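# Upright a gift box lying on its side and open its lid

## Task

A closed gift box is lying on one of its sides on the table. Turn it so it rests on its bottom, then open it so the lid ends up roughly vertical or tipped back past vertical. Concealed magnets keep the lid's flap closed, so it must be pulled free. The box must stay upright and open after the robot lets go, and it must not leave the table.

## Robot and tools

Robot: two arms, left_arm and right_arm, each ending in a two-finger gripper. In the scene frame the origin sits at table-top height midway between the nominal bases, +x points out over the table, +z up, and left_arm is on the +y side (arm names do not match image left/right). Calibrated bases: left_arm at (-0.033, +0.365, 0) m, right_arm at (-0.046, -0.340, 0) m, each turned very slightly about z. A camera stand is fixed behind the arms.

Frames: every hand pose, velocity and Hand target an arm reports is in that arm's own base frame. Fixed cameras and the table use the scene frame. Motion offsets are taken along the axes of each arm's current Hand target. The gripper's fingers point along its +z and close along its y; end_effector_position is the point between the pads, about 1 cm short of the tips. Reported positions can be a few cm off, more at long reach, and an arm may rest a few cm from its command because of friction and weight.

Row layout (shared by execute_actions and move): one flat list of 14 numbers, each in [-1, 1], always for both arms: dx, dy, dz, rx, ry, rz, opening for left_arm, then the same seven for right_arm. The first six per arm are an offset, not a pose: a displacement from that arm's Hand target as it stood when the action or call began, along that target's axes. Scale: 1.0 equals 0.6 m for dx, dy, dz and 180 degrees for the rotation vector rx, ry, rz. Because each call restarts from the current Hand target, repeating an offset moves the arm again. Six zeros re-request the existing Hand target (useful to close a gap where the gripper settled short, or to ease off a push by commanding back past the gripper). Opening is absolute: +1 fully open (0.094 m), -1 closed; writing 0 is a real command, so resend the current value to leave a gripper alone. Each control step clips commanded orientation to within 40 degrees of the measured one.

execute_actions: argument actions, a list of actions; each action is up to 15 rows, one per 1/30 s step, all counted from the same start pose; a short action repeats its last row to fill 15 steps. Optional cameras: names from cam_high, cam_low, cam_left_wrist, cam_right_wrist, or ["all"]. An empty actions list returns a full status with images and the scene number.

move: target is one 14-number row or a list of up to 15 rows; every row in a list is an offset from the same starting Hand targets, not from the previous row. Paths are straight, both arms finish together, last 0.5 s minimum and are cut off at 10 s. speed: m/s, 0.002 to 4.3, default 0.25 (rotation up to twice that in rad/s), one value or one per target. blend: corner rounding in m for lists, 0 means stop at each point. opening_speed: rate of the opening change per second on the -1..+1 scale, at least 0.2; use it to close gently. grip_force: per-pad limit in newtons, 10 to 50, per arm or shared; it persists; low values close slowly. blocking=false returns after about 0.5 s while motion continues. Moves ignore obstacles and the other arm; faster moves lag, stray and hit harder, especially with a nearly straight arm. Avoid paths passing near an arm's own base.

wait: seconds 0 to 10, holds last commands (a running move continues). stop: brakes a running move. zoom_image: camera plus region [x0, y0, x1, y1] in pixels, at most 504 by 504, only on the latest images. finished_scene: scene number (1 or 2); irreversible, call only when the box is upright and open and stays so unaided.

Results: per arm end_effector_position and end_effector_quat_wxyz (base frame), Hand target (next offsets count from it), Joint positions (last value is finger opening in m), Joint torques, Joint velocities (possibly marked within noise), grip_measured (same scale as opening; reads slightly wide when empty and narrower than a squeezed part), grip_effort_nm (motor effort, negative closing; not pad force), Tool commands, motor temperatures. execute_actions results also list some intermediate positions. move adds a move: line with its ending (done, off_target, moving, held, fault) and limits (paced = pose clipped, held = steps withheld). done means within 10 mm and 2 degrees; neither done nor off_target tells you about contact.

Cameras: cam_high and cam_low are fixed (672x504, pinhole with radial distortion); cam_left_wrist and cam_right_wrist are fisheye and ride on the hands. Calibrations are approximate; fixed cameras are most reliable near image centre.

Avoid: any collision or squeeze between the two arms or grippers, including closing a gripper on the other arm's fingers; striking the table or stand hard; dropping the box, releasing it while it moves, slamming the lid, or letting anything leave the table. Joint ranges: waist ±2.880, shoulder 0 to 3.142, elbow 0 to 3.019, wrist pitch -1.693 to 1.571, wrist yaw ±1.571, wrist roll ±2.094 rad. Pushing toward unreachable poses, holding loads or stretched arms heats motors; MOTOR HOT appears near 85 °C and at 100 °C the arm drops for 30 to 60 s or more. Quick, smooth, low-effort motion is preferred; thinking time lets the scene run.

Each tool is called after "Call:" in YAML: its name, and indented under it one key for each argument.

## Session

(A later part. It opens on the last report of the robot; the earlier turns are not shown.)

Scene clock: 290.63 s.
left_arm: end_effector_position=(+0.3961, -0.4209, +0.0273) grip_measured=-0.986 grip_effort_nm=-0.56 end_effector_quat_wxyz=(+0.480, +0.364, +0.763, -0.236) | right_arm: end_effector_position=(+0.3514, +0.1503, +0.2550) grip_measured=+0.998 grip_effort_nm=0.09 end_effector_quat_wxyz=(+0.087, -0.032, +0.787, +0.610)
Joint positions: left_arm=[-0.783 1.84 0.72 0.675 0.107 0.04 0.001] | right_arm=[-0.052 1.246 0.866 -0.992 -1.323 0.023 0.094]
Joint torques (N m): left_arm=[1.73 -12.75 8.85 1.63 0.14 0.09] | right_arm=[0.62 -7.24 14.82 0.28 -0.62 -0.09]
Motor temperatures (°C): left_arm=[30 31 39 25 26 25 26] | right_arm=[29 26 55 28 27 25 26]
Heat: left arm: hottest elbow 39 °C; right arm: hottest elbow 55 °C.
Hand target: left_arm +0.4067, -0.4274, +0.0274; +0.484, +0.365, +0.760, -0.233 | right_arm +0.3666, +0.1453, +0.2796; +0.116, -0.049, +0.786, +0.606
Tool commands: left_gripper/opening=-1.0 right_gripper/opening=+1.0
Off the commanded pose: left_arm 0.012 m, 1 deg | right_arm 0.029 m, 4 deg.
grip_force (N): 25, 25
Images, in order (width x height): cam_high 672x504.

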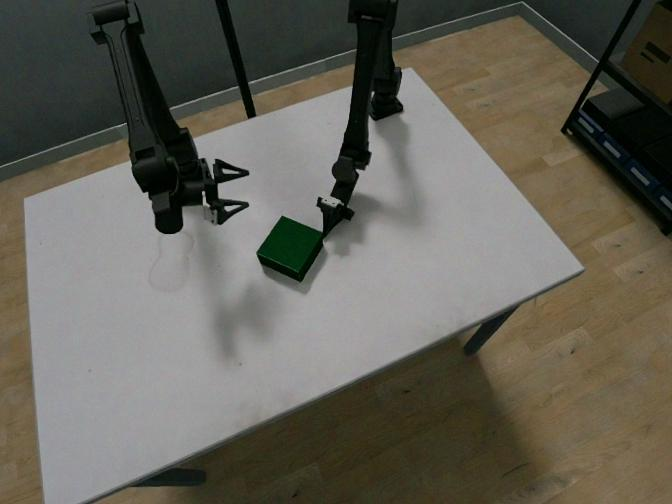

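Call:
move:
  target: [-0.079,0,-0.147,0,0,0,-1,0.246,-0.202,0.075,0.0188,-0.2274,0.1286,0.8]
  speed: 0.25
  cameras: ["all"]

Call:
zoom_image:
  camera: "cam_high"
  region: [190, 170, 340, 300]

Scene clock: 305.93 s.
left_arm: end_effector_position=(+0.3655, -0.3875, +0.1059) grip_measured=-0.986 grip_effort_nm=-0.55 end_effector_quat_wxyz=(+0.482, +0.367, +0.759, -0.239) | right_arm: end_effector_position=(+0.2673, +0.1570, +0.1278) grip_measured=+0.802 grip_effort_nm=-0.09 end_effector_quat_wxyz=(+0.245, +0.262, +0.748, +0.558)
Joint positions: left_arm=[-0.774 1.528 0.621 0.469 0.123 0.048 0.001] | right_arm=[0.222 0.751 0.061 0.378 -0.575 1.32 0.085]
Joint torques (N m): left_arm=[2.55 -12.22 7.57 1.62 0.2 0.08] | right_arm=[0.09 -0.09 11.55 1.7 -0.19 -0.1]
Heat: left arm: hottest elbow 38 °C; right arm: hottest elbow 54 °C.
Hand target: left_arm +0.3692, -0.3805, +0.1075; +0.484, +0.366, +0.760, -0.233 | right_arm +0.2754, +0.1553, +0.1363; +0.254, +0.259, +0.747, +0.557 (not the last commanded pose)
Off the commanded pose: left_arm 0.008 m, 1 deg | right_arm 0.017 m, 9 deg.
grip_force (N): 25, 25
move: held (right_arm; a check stopped the path); limits=held
pose unreachable (right arm): on one or more control steps of this call, first in action 0 (counted from 0), this arm could not follow its commanded pose, so it was not sent that pose on those steps. It may still have moved: this result reports where it is.
cause: moving toward the commanded pose would bring two parts of the arm too close to each other (its shoulder (the part past joint 1) and its forearm (the part past joint 3), with joints 2 (shoulder) and 3 (elbow) between them, 30 mm apart when it was first held).
camera_calibration:
cam_left_wrist: T_world_to_cam=[[-0.786536, -0.617035, 0.0250792, 0.0472759], [-0.543368, 0.672193, -0.502899, 0.528242], [0.293448, -0.409176, -0.863981, -0.0830061], [0, 0, 0, 1]] pos_world=[0.348572, -0.359874, 0.192751]
cam_right_wrist: T_world_to_cam=[[-0.116329, -0.294482, -0.94855, 0.192135], [-0.990732, 0.101837, 0.0898864, 0.249096], [0.0701272, 0.950216, -0.303599, -0.0364293], [0, 0, 0, 1]] pos_world=[0.271693, 0.0658289, 0.1488]

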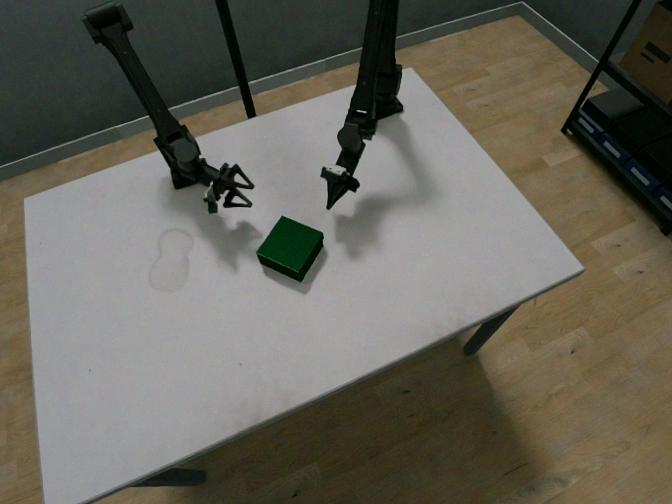

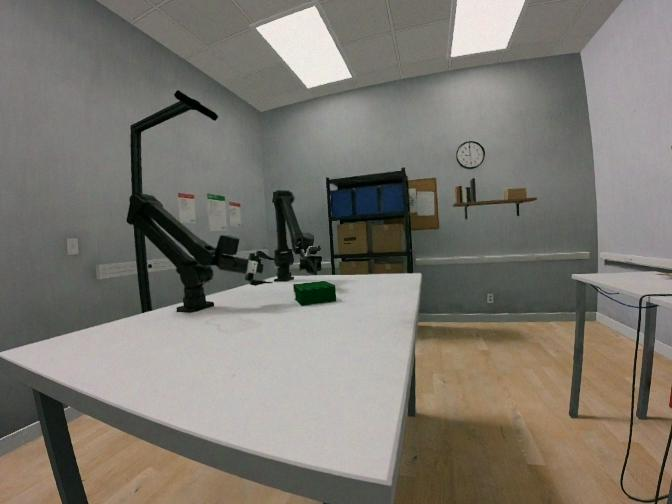

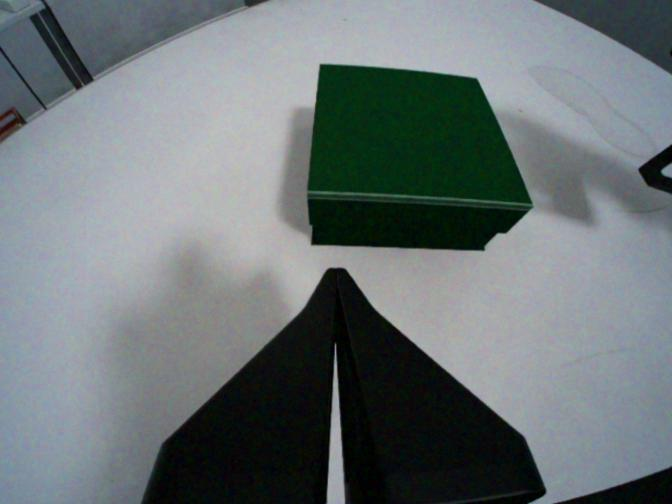

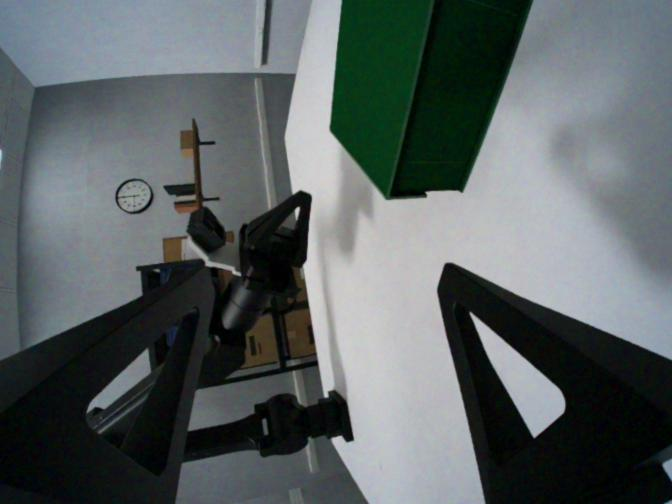

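Scaled by 3.360 from the camera's 672x504 image, which has a finer 960x720 frame.

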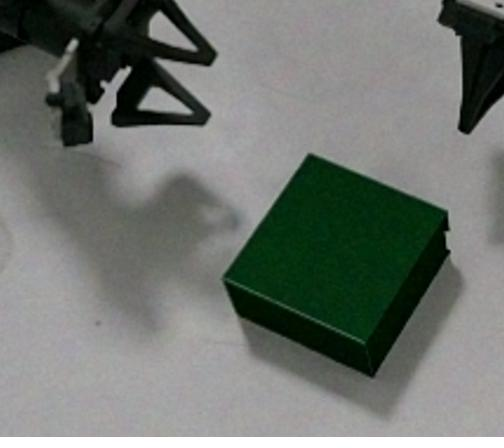

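Call:
move:
  target: [0,0,0,0,0,0,-1,0.0605,-0.1235,0.0773,0.032,-0.030,0.0367,0.17]
  speed: 0.15
  cameras: ["cam_right_wrist","cam_left_wrist","cam_low"]

Call:
zoom_image:
  camera: "cam_low"
  region: [250, 240, 370, 320]

Call:
zoom_image:
  camera: "cam_right_wrist"
  region: [230, 100, 480, 320]

Scene clock: 336.13 s.
left_arm: end_effector_position=(+0.3655, -0.3875, +0.1059) grip_measured=-0.986 grip_effort_nm=-0.56 end_effector_quat_wxyz=(+0.482, +0.367, +0.759, -0.239) | right_arm: end_effector_position=(+0.2776, +0.1927, +0.0538) grip_measured=+0.172 grip_effort_nm=-0.09 end_effector_quat_wxyz=(+0.250, +0.339, +0.743, +0.520)
Joint positions: left_arm=[-0.774 1.528 0.621 0.469 0.123 0.048 0.001] | right_arm=[0.527 1.456 0.042 1.069 -0.157 1.494 0.055]
Joint torques (N m): left_arm=[2.61 -12.22 7.57 1.61 0.2 0.08] | right_arm=[1.85 -2.55 2.91 2.91 0.1 0.15]
Motor temperatures (°C): left_arm=[30 31 36 25 26 25 26] | right_arm=[29 26 49 28 26 25 26]
Heat: left arm: hottest elbow 36 °C; right arm: hottest elbow 49 °C.
Hand target: left_arm +0.3692, -0.3805, +0.1075; +0.484, +0.366, +0.760, -0.233 | right_arm +0.2718, +0.1941, +0.0500; +0.243, +0.340, +0.745, +0.520
Off the commanded pose: left_arm 0.008 m, 1 deg | right_arm 0.007 m, 1 deg.
grip_force (N): 25, 25
move: done
camera_calibration:
cam_left_wrist: T_world_to_cam=[[-0.786536, -0.617035, 0.0250792, 0.0472759], [-0.543368, 0.672193, -0.502899, 0.528242], [0.293448, -0.409176, -0.863981, -0.0830061], [0, 0, 0, 1]] pos_world=[0.348572, -0.359874, 0.192751]
cam_right_wrist: T_world_to_cam=[[-0.247705, -0.283611, -0.926395, 0.16689], [-0.953086, 0.243042, 0.180436, 0.219784], [0.173979, 0.927629, -0.330508, -0.116496], [0, 0, 0, 1]] pos_world=[0.271081, 0.10198, 0.0764459]
Images, in order (width x height): cam_low 672x504, cam_left_wrist 672x504, cam_right_wrist 672x504.

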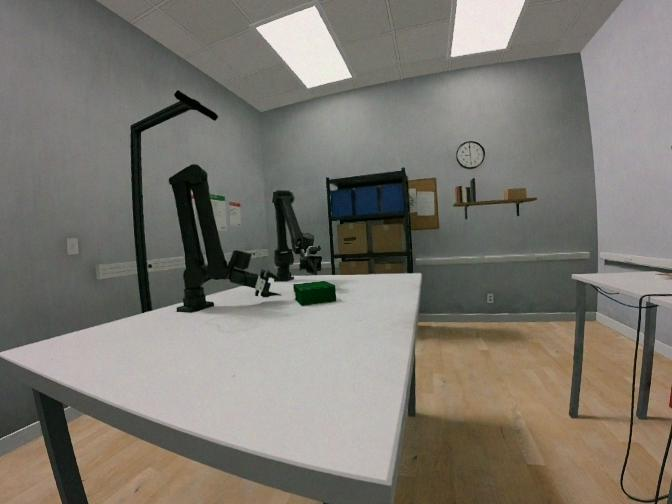

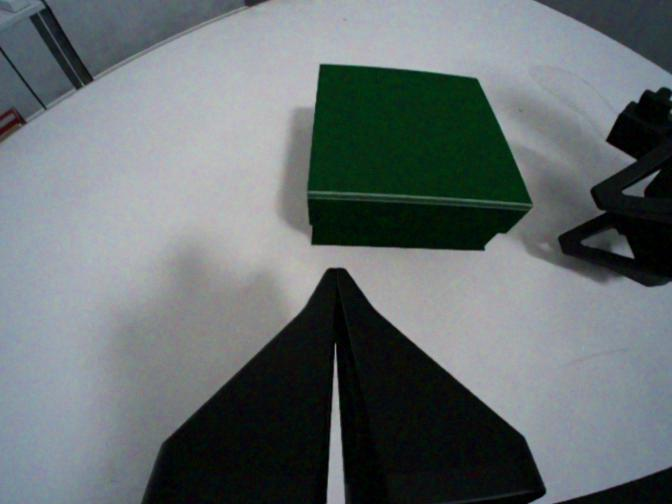

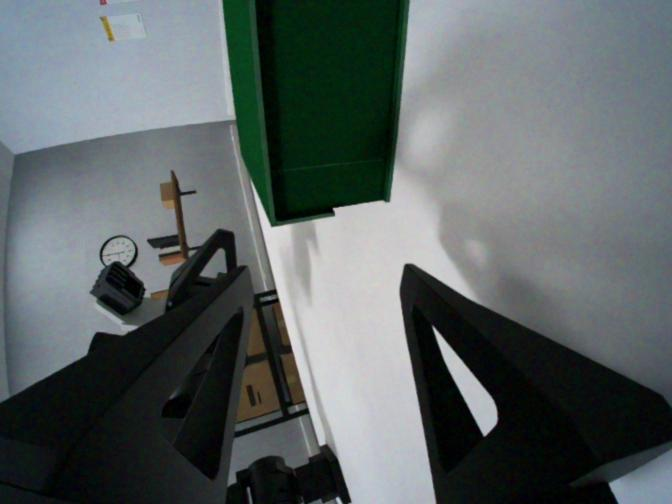

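Scaled by 4.200 from the camera's 672x504 image, which has a finer 960x720 frame.

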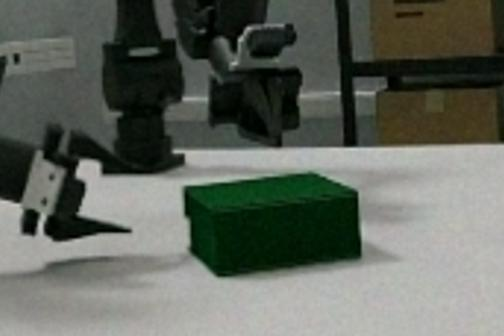

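Scaled by 2.016 from the camera's 672x504 image, which has a finer 960x720 frame.

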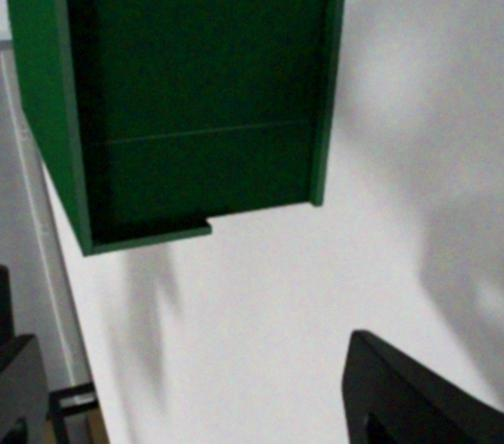

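Call:
move:
  target: [0,0,0,0,0,0,-1,0.034,0.0363,0.1285,0,0,0,0.17]
  speed: 0.08
  cameras: ["cam_right_wrist","cam_left_wrist"]

Call:
zoom_image:
  camera: "cam_left_wrist"
  region: [400, 100, 600, 300]

Scene clock: 360.77 s.
left_arm: end_effector_position=(+0.3655, -0.3875, +0.1059) grip_measured=-0.986 grip_effort_nm=-0.56 end_effector_quat_wxyz=(+0.482, +0.367, +0.759, -0.239) | right_arm: end_effector_position=(+0.3149, +0.2522, +0.0465) grip_measured=+0.172 grip_effort_nm=-0.09 end_effector_quat_wxyz=(+0.249, +0.339, +0.744, +0.519)
Joint positions: left_arm=[-0.774 1.528 0.621 0.469 0.123 0.048 0.001] | right_arm=[0.663 1.608 0.211 1.053 -0.03 1.54 0.055]
Joint torques (N m): left_arm=[2.61 -12.16 7.56 1.61 0.2 0.09] | right_arm=[2.02 -4.37 5.98 1.78 0.11 0.14]
Motor temperatures (°C): left_arm=[30 31 36 25 26 25 27] | right_arm=[29 25 43 28 26 25 26]
Heat: left arm: hottest elbow 36 °C; right arm: hottest elbow 43 °C.
Hand target: left_arm +0.3692, -0.3805, +0.1075; +0.484, +0.366, +0.760, -0.233 | right_arm +0.3194, +0.2616, +0.0441; +0.243, +0.340, +0.745, +0.520
Off the commanded pose: left_arm 0.008 m, 1 deg | right_arm 0.011 m, 1 deg.
grip_force (N): 25, 25
move: off_target (right_arm)
camera_calibration:
cam_left_wrist: T_world_to_cam=[[-0.786536, -0.617035, 0.0250792, 0.0472759], [-0.543368, 0.672193, -0.502899, 0.528242], [0.293448, -0.409176, -0.863981, -0.0830061], [0, 0, 0, 1]] pos_world=[0.348572, -0.359874, 0.192751]
cam_right_wrist: T_world_to_cam=[[-0.249522, -0.284775, -0.92555, 0.187068], [-0.95287, 0.242521, 0.182268, 0.242248], [0.172559, 0.927409, -0.331868, -0.180024], [0, 0, 0, 1]] pos_world=[0.308574, 0.161478, 0.0692426]
Images, in order (width x height): cam_left_wrist 672x504, cam_right_wrist 672x504.

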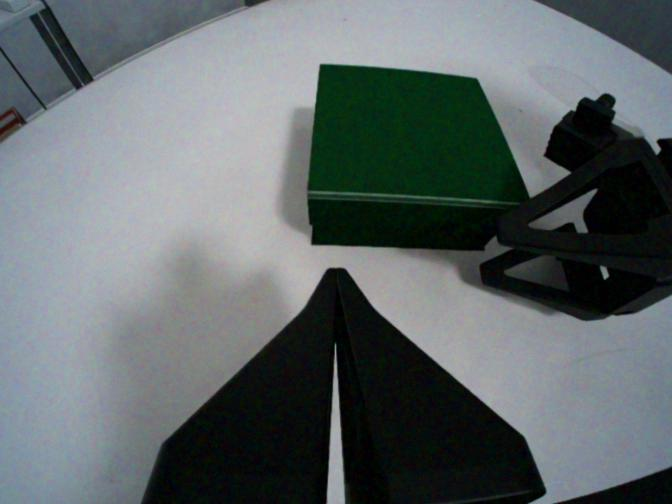

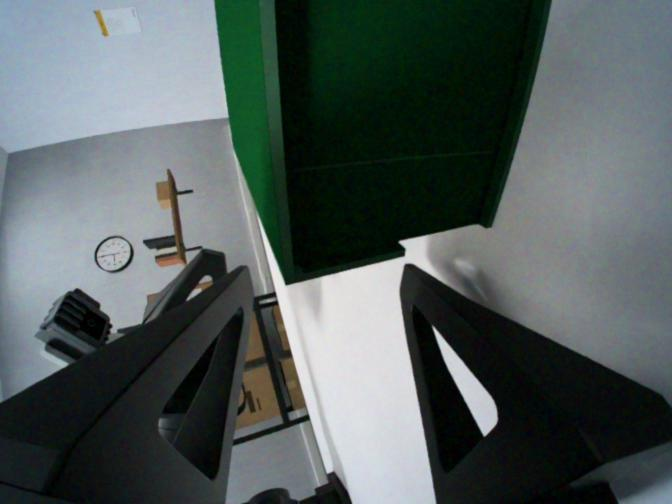

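Scaled by 2.520 from the camera's 672x504 image, which has a finer 960x720 frame.

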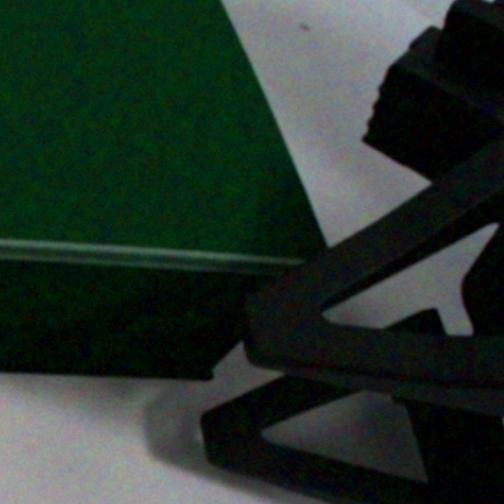

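Call:
move:
  target: [0,0,0,0,0,0,-1,-0.0167,0.0037,0.0202,0,0,0,0.17]
  speed: 0.05
  cameras: ["cam_right_wrist","cam_left_wrist"]

Call:
zoom_image:
  camera: "cam_left_wrist"
  region: [400, 100, 600, 300]

Call:
zoom_image:
  camera: "cam_right_wrist"
  region: [250, 150, 530, 350]

Scene clock: 369.73 s.
left_arm: end_effector_position=(+0.3655, -0.3875, +0.1059) grip_measured=-0.986 grip_effort_nm=-0.56 end_effector_quat_wxyz=(+0.482, +0.367, +0.759, -0.239) | right_arm: end_effector_position=(+0.3242, +0.2596, +0.0446) grip_measured=+0.172 grip_effort_nm=-0.09 end_effector_quat_wxyz=(+0.241, +0.336, +0.745, +0.523)
Joint positions: left_arm=[-0.774 1.528 0.621 0.469 0.123 0.048 0.001] | right_arm=[0.651 1.633 0.243 1.045 -0.06 1.541 0.055]
Joint torques (N m): left_arm=[2.61 -12.16 7.57 1.62 0.2 0.08] | right_arm=[0.32 -5.3 6.19 1.78 -0.11 0.02]
Heat: left arm: hottest elbow 36 °C; right arm: hottest elbow 42 °C.
Hand target: left_arm +0.3692, -0.3805, +0.1075; +0.484, +0.366, +0.760, -0.233 | right_arm +0.3351, +0.2619, +0.0421; +0.243, +0.340, +0.745, +0.520
Off the commanded pose: left_arm 0.008 m, 1 deg | right_arm 0.011 m, 1 deg.
grip_force (N): 25, 25
move: off_target (right_arm)
camera_calibration:
cam_left_wrist: T_world_to_cam=[[-0.786536, -0.617035, 0.0250792, 0.0472759], [-0.543368, 0.672193, -0.502899, 0.528242], [0.293448, -0.409176, -0.863981, -0.0830061], [0, 0, 0, 1]] pos_world=[0.348572, -0.359874, 0.192751]
cam_right_wrist: T_world_to_cam=[[-0.251793, -0.281751, -0.92586, 0.189677], [-0.955243, 0.225852, 0.191054, 0.25428], [0.155277, 0.932527, -0.326009, -0.18518], [0, 0, 0, 1]] pos_world=[0.319413, 0.168698, 0.0666627]
Images, in order (width x height): cam_left_wrist 672x504, cam_right_wrist 672x504.

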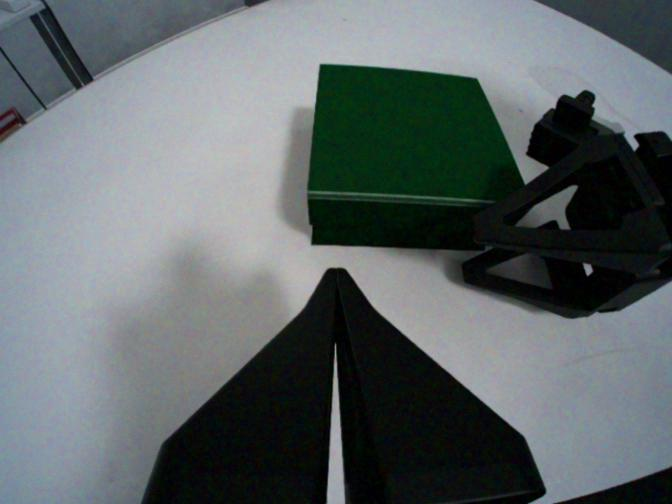

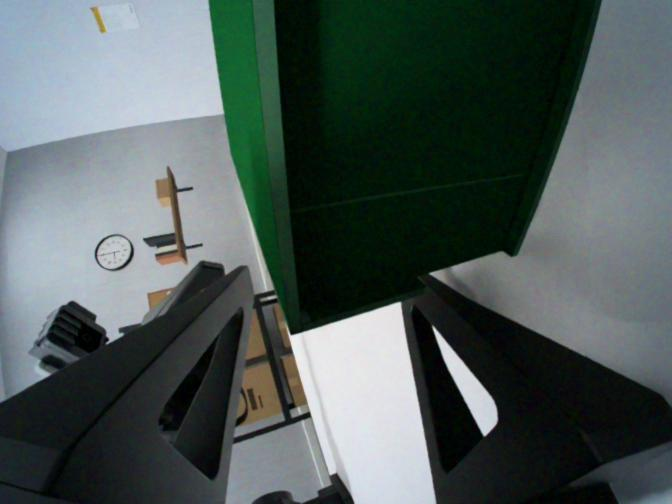

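Scaled by 2.520 from the camera's 672x504 image, which has a finer 960x720 frame.

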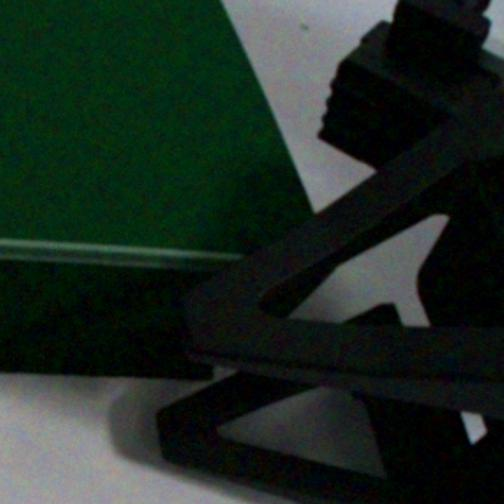

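Scaled by 1.800 from the camera's 672x504 image, which has a finer 960x720 frame.

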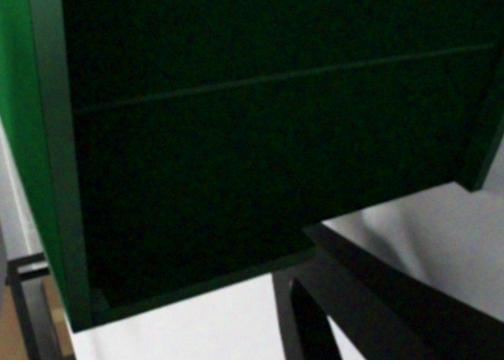

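Call:
move:
  target: [0,0,0,0,0,0,-1,-0.0104,0.047,-0.017,0,0,0,0.17]
  speed: 0.05
  cameras: ["cam_right_wrist","cam_left_wrist"]

Call:
zoom_image:
  camera: "cam_left_wrist"
  region: [300, 50, 600, 300]

Scene clock: 377.17 s.
left_arm: end_effector_position=(+0.3655, -0.3875, +0.1059) grip_measured=-0.986 grip_effort_nm=-0.56 end_effector_quat_wxyz=(+0.482, +0.367, +0.759, -0.239) | right_arm: end_effector_position=(+0.3236, +0.2523, +0.0574) grip_measured=+0.172 grip_effort_nm=-0.09 end_effector_quat_wxyz=(+0.231, +0.345, +0.754, +0.509)
Joint positions: left_arm=[-0.774 1.528 0.621 0.469 0.123 0.048 0.001] | right_arm=[0.629 1.495 0.243 0.866 -0.081 1.541 0.055]
Joint torques (N m): left_arm=[2.61 -12.22 7.57 1.61 0.2 0.09] | right_arm=[0.26 -6.71 8.03 1.74 -0.09 -0.07]
Heat: left arm: hottest elbow 36 °C; right arm: hottest elbow 41 °C.
Hand target: left_arm +0.3692, -0.3805, +0.1075; +0.484, +0.366, +0.760, -0.233 | right_arm +0.3391, +0.2573, +0.0722; +0.243, +0.340, +0.745, +0.520
Off the commanded pose: left_arm 0.008 m, 1 deg | right_arm 0.022 m, 2 deg.
grip_force (N): 25, 25
move: off_target (right_arm)
camera_calibration:
cam_left_wrist: T_world_to_cam=[[-0.786536, -0.617035, 0.0250792, 0.0472759], [-0.543368, 0.672193, -0.502899, 0.528242], [0.293448, -0.409176, -0.863981, -0.0830061], [0, 0, 0, 1]] pos_world=[0.348572, -0.359874, 0.192751]
cam_right_wrist: T_world_to_cam=[[-0.286738, -0.297845, -0.910533, 0.213837], [-0.946964, 0.232027, 0.222312, 0.246863], [0.145054, 0.925987, -0.348579, -0.167869], [0, 0, 0, 1]] pos_world=[0.319435, 0.161856, 0.0813092]
Images, in order (width x height): cam_left_wrist 672x504, cam_right_wrist 672x504.

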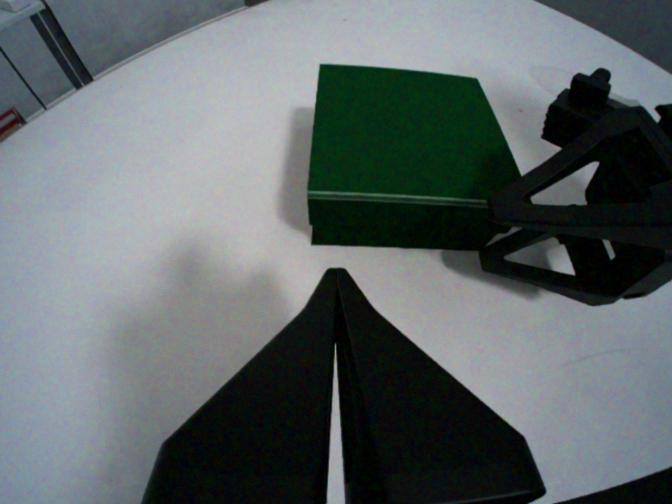

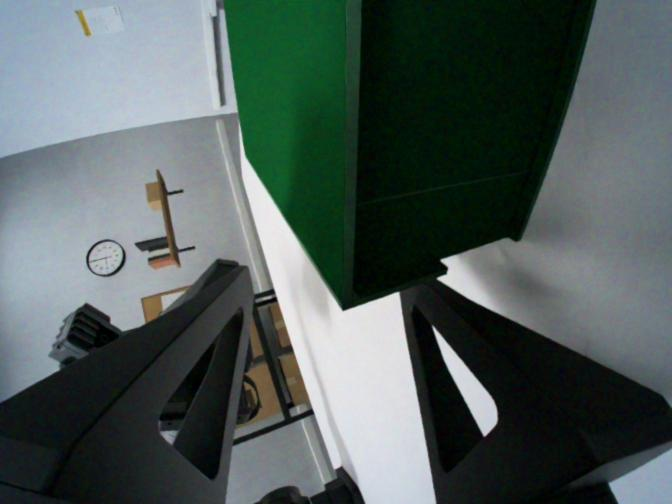

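Scaled by 1.680 from the camera's 672x504 image, which has a finer 960x720 frame.

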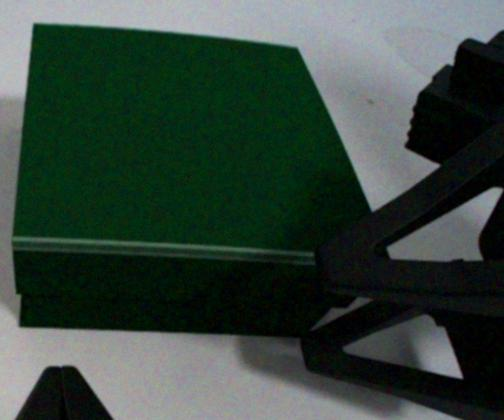

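Call:
move:
  target:
    - [0,0,0,0,0,0,-1,0.017,-0.047,0.017,0,0,0,0.17]
    - [0,0,0,0,0,0,-1,-0.0288,-0.0413,0.033,0,0,0,0.17]
  speed: 0.05
  cameras: ["cam_right_wrist","cam_left_wrist"]

Call:
zoom_image:
  camera: "cam_right_wrist"
  region: [250, 150, 530, 350]

Scene clock: 385.90 s.
left_arm: end_effector_position=(+0.3655, -0.3875, +0.1059) grip_measured=-0.986 grip_effort_nm=-0.56 end_effector_quat_wxyz=(+0.482, +0.367, +0.759, -0.239) | right_arm: end_effector_position=(+0.3448, +0.2486, +0.0428) grip_measured=+0.172 grip_effort_nm=-0.09 end_effector_quat_wxyz=(+0.236, +0.341, +0.746, +0.521)
Joint positions: left_arm=[-0.774 1.528 0.621 0.469 0.123 0.048 0.001] | right_arm=[0.569 1.646 0.274 1.016 -0.139 1.523 0.055]
Joint torques (N m): left_arm=[2.55 -12.22 7.58 1.62 0.2 0.09] | right_arm=[0.38 -5.42 6.63 1.91 -0.07 -0.12]
Heat: left arm: hottest elbow 35 °C; right arm: hottest elbow 41 °C.
Hand target: left_arm +0.3692, -0.3805, +0.1075; +0.484, +0.366, +0.760, -0.233 | right_arm +0.3581, +0.2506, +0.0422; +0.243, +0.340, +0.745, +0.520
Off the commanded pose: left_arm 0.008 m, 1 deg | right_arm 0.014 m, 1 deg.
grip_force (N): 25, 25
move: off_target (right_arm)
camera_calibration:
cam_left_wrist: T_world_to_cam=[[-0.786536, -0.617035, 0.0250792, 0.0472759], [-0.543368, 0.672193, -0.502899, 0.528242], [0.293448, -0.409176, -0.863981, -0.0830061], [0, 0, 0, 1]] pos_world=[0.348572, -0.359874, 0.192751]
cam_right_wrist: T_world_to_cam=[[-0.2645, -0.278184, -0.923392, 0.193447], [-0.952194, 0.227102, 0.204332, 0.274939], [0.152863, 0.933294, -0.324954, -0.178111], [0, 0, 0, 1]] pos_world=[0.340189, 0.157605, 0.0645706]
Images, in order (width x height): cam_left_wrist 672x504, cam_right_wrist 672x504.

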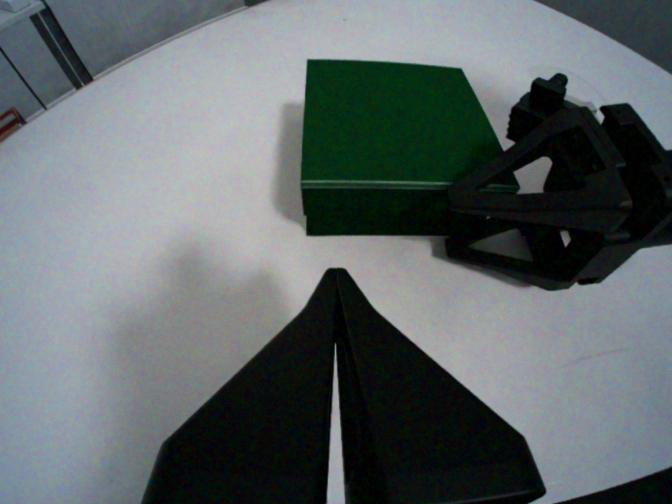

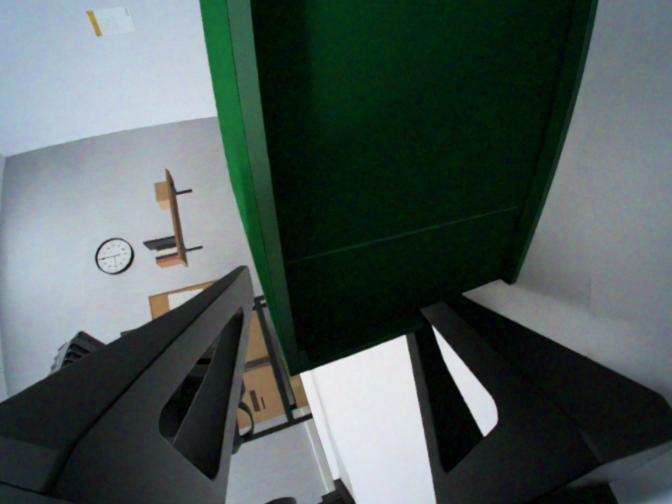

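Scaled by 1.800 from the camera's 672x504 image, which has a finer 960x720 frame.

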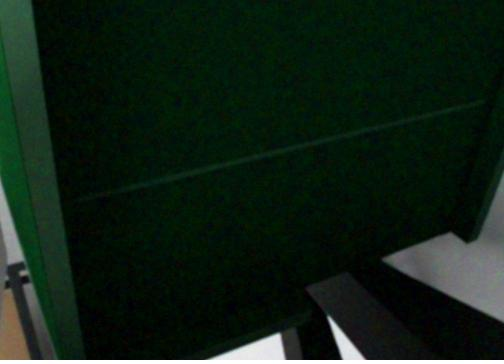

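Call:
move:
  target: [0,0,0,0,0,0,-1,0,0,0,0,0,0,-0.4]
  opening_speed: 0.3
  cameras: ["cam_right_wrist","cam_left_wrist"]

Call:
zoom_image:
  camera: "cam_right_wrist"
  region: [200, 150, 530, 400]

Scene clock: 394.10 s.
left_arm: end_effector_position=(+0.3655, -0.3875, +0.1059) grip_measured=-0.986 grip_effort_nm=-0.56 end_effector_quat_wxyz=(+0.482, +0.367, +0.759, -0.239) | right_arm: end_effector_position=(+0.3469, +0.2502, +0.0436) grip_measured=-0.397 grip_effort_nm=-0.12 end_effector_quat_wxyz=(+0.239, +0.335, +0.747, +0.522)
Joint positions: left_arm=[-0.774 1.528 0.621 0.469 0.123 0.048 0.001] | right_arm=[0.569 1.648 0.28 1.016 -0.141 1.511 0.028]
Joint torques (N m): left_arm=[2.61 -12.16 7.57 1.61 0.21 0.09] | right_arm=[0.38 -5.66 6.23 1.94 0.04 0.03]
Heat: left arm: hottest elbow 35 °C; right arm: hottest elbow 40 °C.
Hand target: left_arm +0.3692, -0.3805, +0.1075; +0.484, +0.366, +0.760, -0.233 | right_arm +0.3582, +0.2505, +0.0423; +0.243, +0.340, +0.745, +0.520
Off the commanded pose: left_arm 0.008 m, 1 deg | right_arm 0.011 m, 1 deg.
grip_force (N): 25, 25
move: off_target (right_arm)
camera_calibration:
cam_left_wrist: T_world_to_cam=[[-0.786536, -0.617035, 0.0250792, 0.0472759], [-0.543368, 0.672193, -0.502899, 0.528242], [0.293448, -0.409176, -0.863981, -0.0830061], [0, 0, 0, 1]] pos_world=[0.348572, -0.359874, 0.192751]
cam_right_wrist: T_world_to_cam=[[-0.254088, -0.284822, -0.924292, 0.193264], [-0.955362, 0.222855, 0.193956, 0.278934], [0.150741, 0.932315, -0.328733, -0.17849], [0, 0, 0, 1]] pos_world=[0.342494, 0.159293, 0.0658558]
Images, in order (width x height): cam_left_wrist 672x504, cam_right_wrist 672x504.

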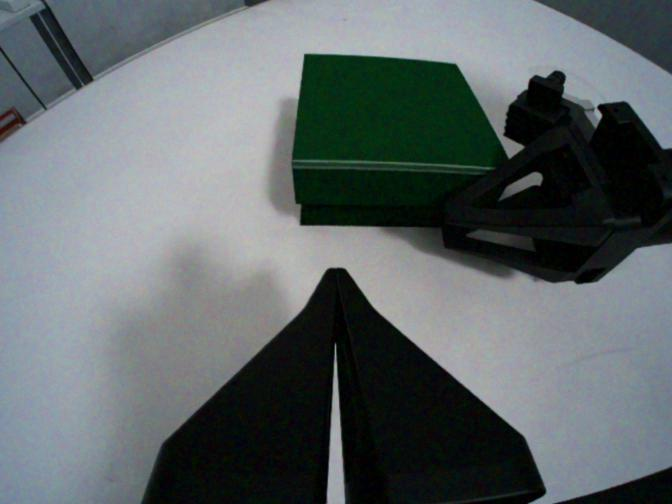

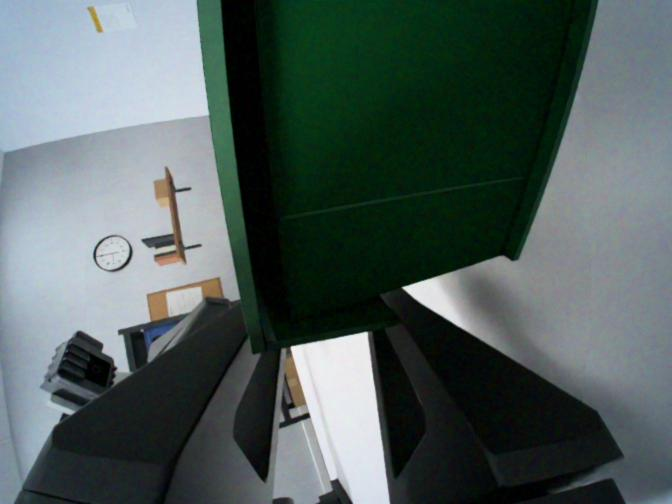

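Scaled by 1.527 from the camera's 672x504 image, which has a finer 960x720 frame.

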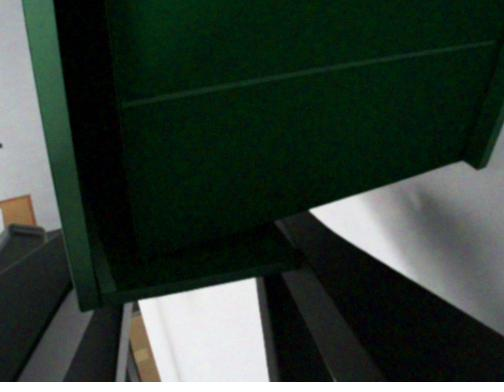

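Call:
move:
  target:
    - [0,0,0,0,0,0,-1,-0.007,0.052,-0.018,0,0.028,0.079,-0.4]
    - [0,0,0,0,0,0,-1,-0.034,0.102,-0.037,0,0.057,0.157,-0.4]
  speed: 0.06
  blend: [0.01,0]
  cameras: ["cam_right_wrist","cam_left_wrist","cam_low"]

Call:
zoom_image:
  camera: "cam_low"
  region: [250, 230, 370, 310]

Scene clock: 408.50 s.
left_arm: end_effector_position=(+0.3655, -0.3875, +0.1059) grip_measured=-0.986 grip_effort_nm=-0.56 end_effector_quat_wxyz=(+0.482, +0.367, +0.759, -0.239) | right_arm: end_effector_position=(+0.3509, +0.2333, +0.0870) grip_measured=-0.398 grip_effort_nm=-0.09 end_effector_quat_wxyz=(+0.031, +0.468, +0.670, +0.575)
Joint positions: left_arm=[-0.774 1.528 0.621 0.469 0.123 0.048 0.001] | right_arm=[0.397 1.417 0.311 0.718 -0.477 1.941 0.028]
Joint torques (N m): left_arm=[2.55 -12.16 7.6 1.61 0.21 0.08] | right_arm=[0.26 -7 9.98 1.66 -0.16 0.18]
Heat: left arm: hottest elbow 35 °C; right arm: hottest elbow 40 °C.
Hand target: left_arm +0.3692, -0.3805, +0.1075; +0.484, +0.366, +0.760, -0.233 | right_arm +0.3712, +0.2354, +0.1076; +0.042, +0.464, +0.658, +0.592
Off the commanded pose: left_arm 0.008 m, 1 deg | right_arm 0.029 m, 3 deg.
grip_force (N): 25, 25
move: off_target (right_arm)
camera_calibration:
cam_left_wrist: T_world_to_cam=[[-0.786536, -0.617035, 0.0250792, 0.0472759], [-0.543368, 0.672193, -0.502899, 0.528242], [0.293448, -0.409176, -0.863981, -0.0830061], [0, 0, 0, 1]] pos_world=[0.348572, -0.359874, 0.192751]
cam_right_wrist: T_world_to_cam=[[-0.591963, 0.0438637, -0.804771, 0.261087], [-0.80074, 0.0815172, 0.59344, 0.222047], [0.0916332, 0.995706, -0.0131317, -0.17059], [0, 0, 0, 1]] pos_world=[0.347987, 0.140304, 0.0761035]
Images, in order (width x height): cam_low 672x504, cam_left_wrist 672x504, cam_right_wrist 672x504.

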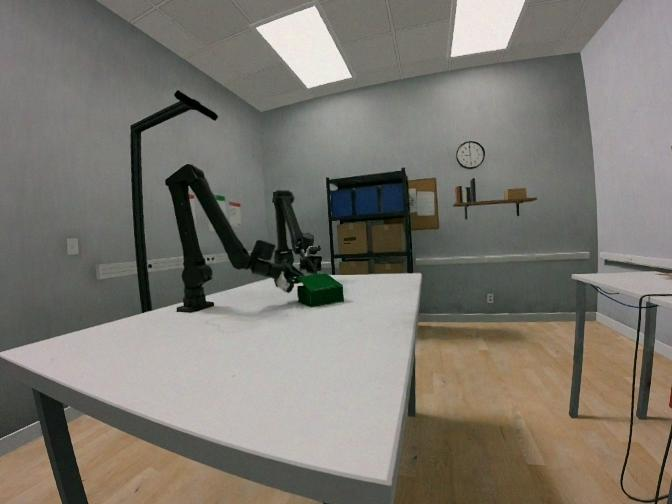

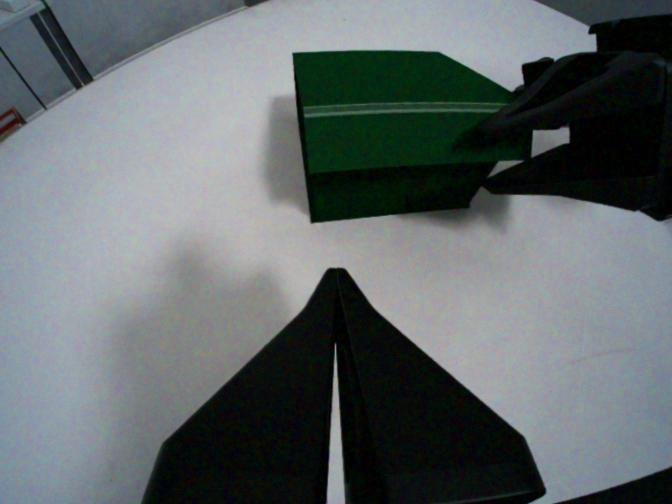

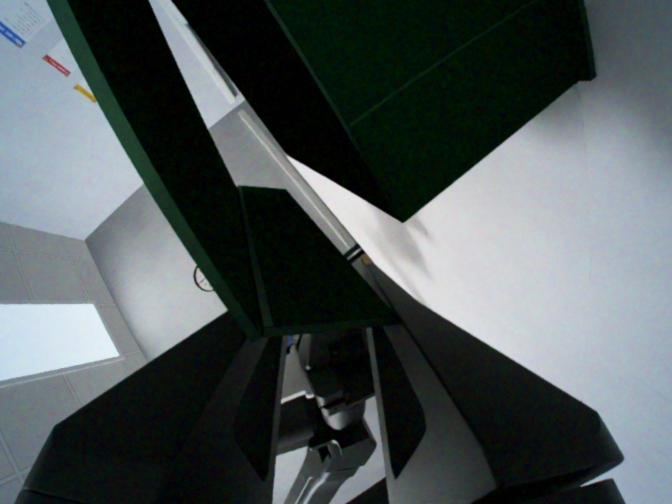

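Scaled by 4.200 from the camera's 672x504 image, which has a finer 960x720 frame.

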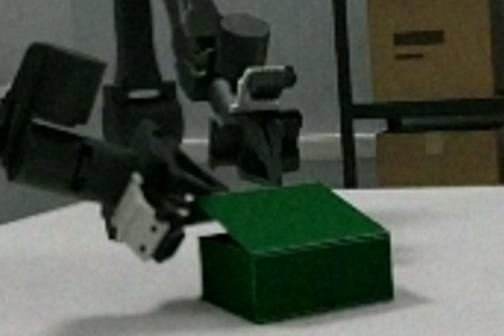

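Call:
move:
  target:
    - [-0.008,-0.033,0.088,0,0,0,-1,0,0,0,0,0,0,-0.4]
    - [-0.0577,-0.033,0.194,0,0,0,-1,0,0,0,0,0,0,-0.4]
  speed: [0.2,0.1]
  blend: [0.01,0]
  cameras: ["cam_right_wrist","cam_left_wrist","cam_low"]

Call:
zoom_image:
  camera: "cam_low"
  region: [250, 230, 370, 310]

Scene clock: 418.67 s.
left_arm: end_effector_position=(+0.4218, -0.4651, +0.0739) grip_measured=-0.986 grip_effort_nm=-0.56 end_effector_quat_wxyz=(+0.473, +0.367, +0.770, -0.222) | right_arm: end_effector_position=(+0.3522, +0.2333, +0.0882) grip_measured=-0.398 grip_effort_nm=-0.09 end_effector_quat_wxyz=(+0.032, +0.468, +0.669, +0.576)
Joint positions: left_arm=[-0.817 1.787 0.888 0.428 0.061 0.036 0.001] | right_arm=[0.396 1.417 0.314 0.718 -0.477 1.942 0.028]
Joint torques (N m): left_arm=[-0.09 -14.86 12.07 1.72 0.04 -0.13] | right_arm=[0.62 -6.95 9.88 1.73 -0.13 0.19]
Heat: left arm: hottest elbow 36 °C; right arm: hottest elbow 40 °C.
Hand target: left_arm +0.4287, -0.4868, +0.0896; +0.484, +0.365, +0.760, -0.233 | right_arm +0.3711, +0.2355, +0.1075; +0.042, +0.464, +0.658, +0.592
Off the commanded pose: left_arm 0.028 m, 2 deg | right_arm 0.027 m, 3 deg.
grip_force (N): 25, 25
move: off_target (left_arm, right_arm)
camera_calibration:
cam_left_wrist: T_world_to_cam=[[-0.774977, -0.631885, 0.0114783, 0.0336855], [-0.561497, 0.680088, -0.471382, 0.603895], [0.290053, -0.371755, -0.881854, -0.138775], [0, 0, 0, 1]] pos_world=[0.405443, -0.441007, 0.1619]
cam_right_wrist: T_world_to_cam=[[-0.59037, 0.0463279, -0.805802, 0.261788], [-0.80173, 0.0816593, 0.592081, 0.222848], [0.0932311, 0.995583, -0.0110667, -0.17139], [0, 0, 0, 1]] pos_world=[0.349194, 0.140307, 0.077109]
Images, in order (width x height): cam_low 672x504, cam_left_wrist 672x504, cam_right_wrist 672x504.

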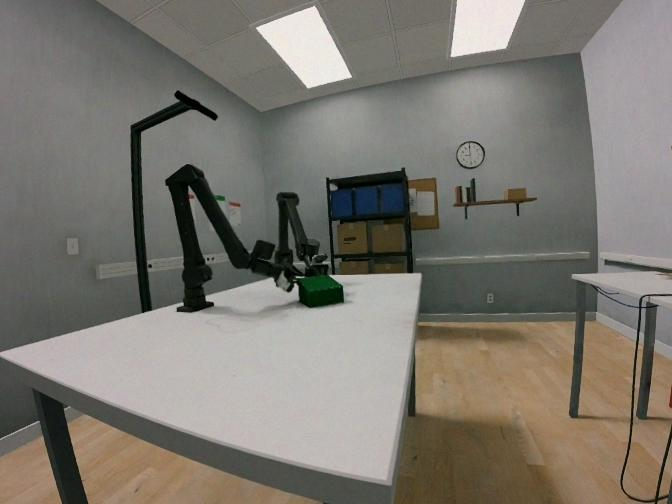

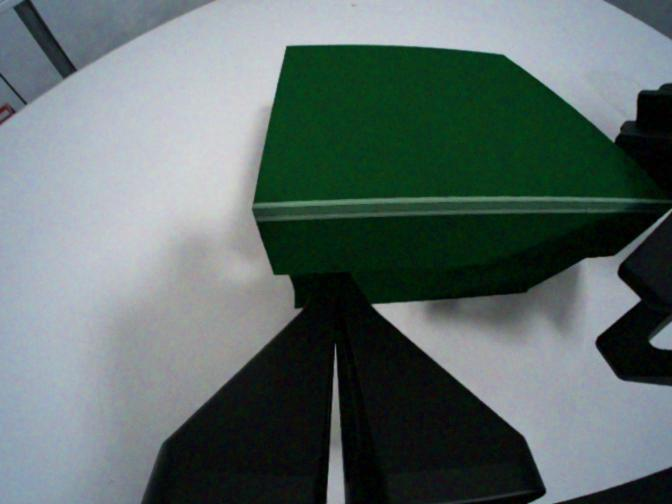

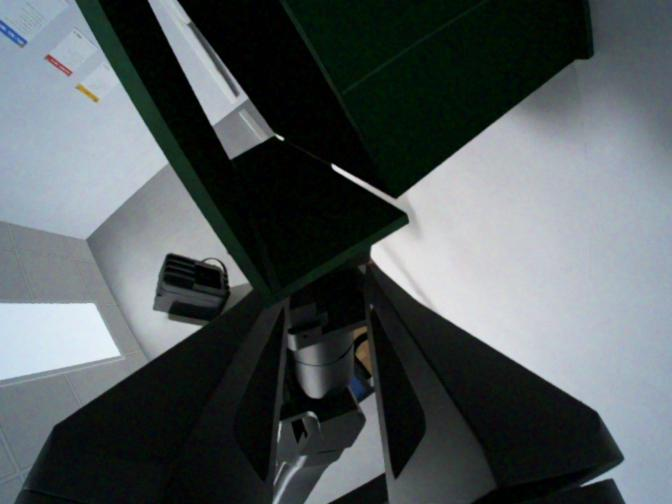

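Scaled by 4.200 from the camera's 672x504 image, which has a finer 960x720 frame.

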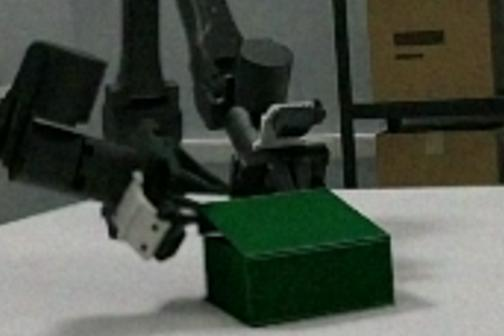

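Call:
move:
  target: [-0.068,0,-0.032,0,0,0,-1,0,0,0,0,0,0,-0.4]
  speed: 0.08
  cameras: ["cam_right_wrist","cam_left_wrist","cam_low"]

Call:
zoom_image:
  camera: "cam_low"
  region: [250, 230, 370, 310]

Scene clock: 425.27 s.
left_arm: end_effector_position=(+0.4236, -0.4677, +0.1114) grip_measured=-0.986 grip_effort_nm=-0.55 end_effector_quat_wxyz=(+0.470, +0.368, +0.771, -0.221) | right_arm: end_effector_position=(+0.3522, +0.2333, +0.0882) grip_measured=-0.398 grip_effort_nm=-0.09 end_effector_quat_wxyz=(+0.032, +0.468, +0.669, +0.576)
Joint positions: left_arm=[-0.817 1.709 0.922 0.308 0.061 0.036 0.001] | right_arm=[0.396 1.417 0.314 0.718 -0.477 1.942 0.028]
Joint torques (N m): left_arm=[0.03 -15.79 12.49 1.58 0.05 -0.13] | right_arm=[0.38 -6.95 9.89 1.65 -0.13 0.16]
Heat: left arm: hottest elbow 37 °C; right arm: hottest elbow 40 °C.
Hand target: left_arm +0.4287, -0.4866, +0.1348; +0.484, +0.365, +0.760, -0.233 | right_arm +0.3711, +0.2355, +0.1075; +0.042, +0.464, +0.658, +0.592
Off the commanded pose: left_arm 0.031 m, 2 deg | right_arm 0.027 m, 3 deg.
grip_force (N): 25, 25
move: off_target (left_arm, right_arm)
camera_calibration:
cam_left_wrist: T_world_to_cam=[[-0.775438, -0.631311, 0.0119616, 0.0334052], [-0.563242, 0.683018, -0.465021, 0.625655], [0.285403, -0.367332, -0.885219, -0.102749], [0, 0, 0, 1]] pos_world=[0.407624, -0.443988, 0.199588]
cam_right_wrist: T_world_to_cam=[[-0.59037, 0.0463279, -0.805802, 0.261788], [-0.80173, 0.0816593, 0.592081, 0.222848], [0.0932311, 0.995583, -0.0110667, -0.17139], [0, 0, 0, 1]] pos_world=[0.349194, 0.140307, 0.077109]
Images, in order (width x height): cam_low 672x504, cam_left_wrist 672x504, cam_right_wrist 672x504.

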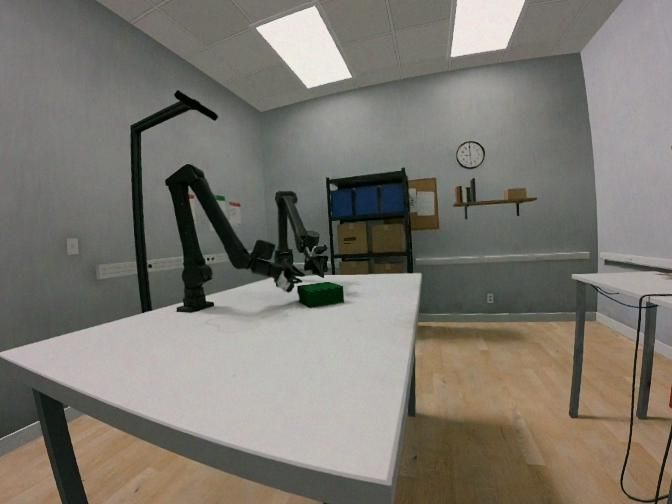

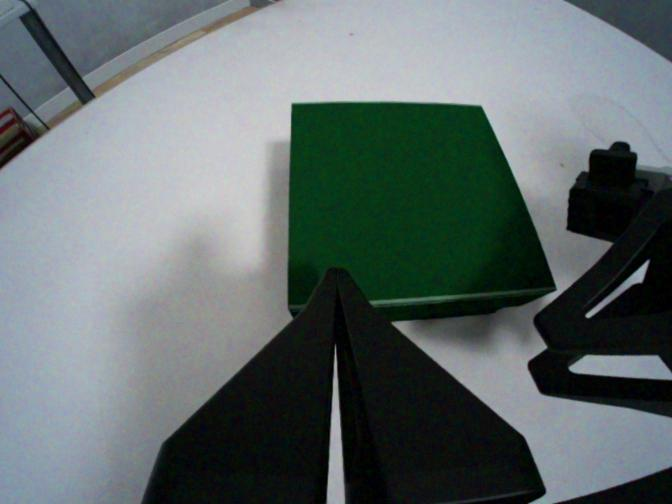

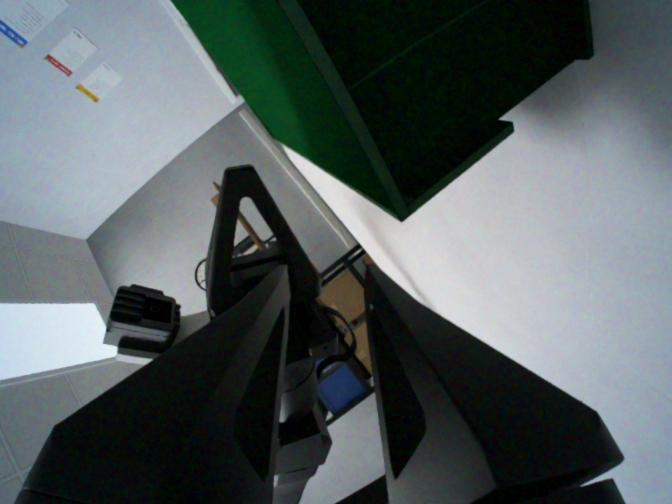

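Scaled by 4.200 from the camera's 672x504 image, which has a finer 960x720 frame.

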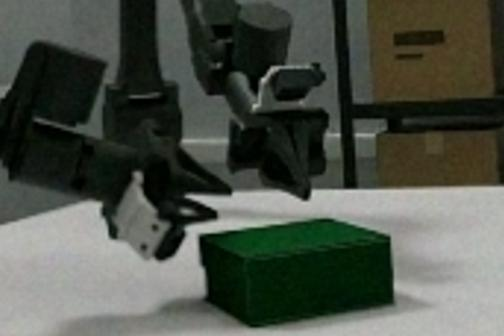

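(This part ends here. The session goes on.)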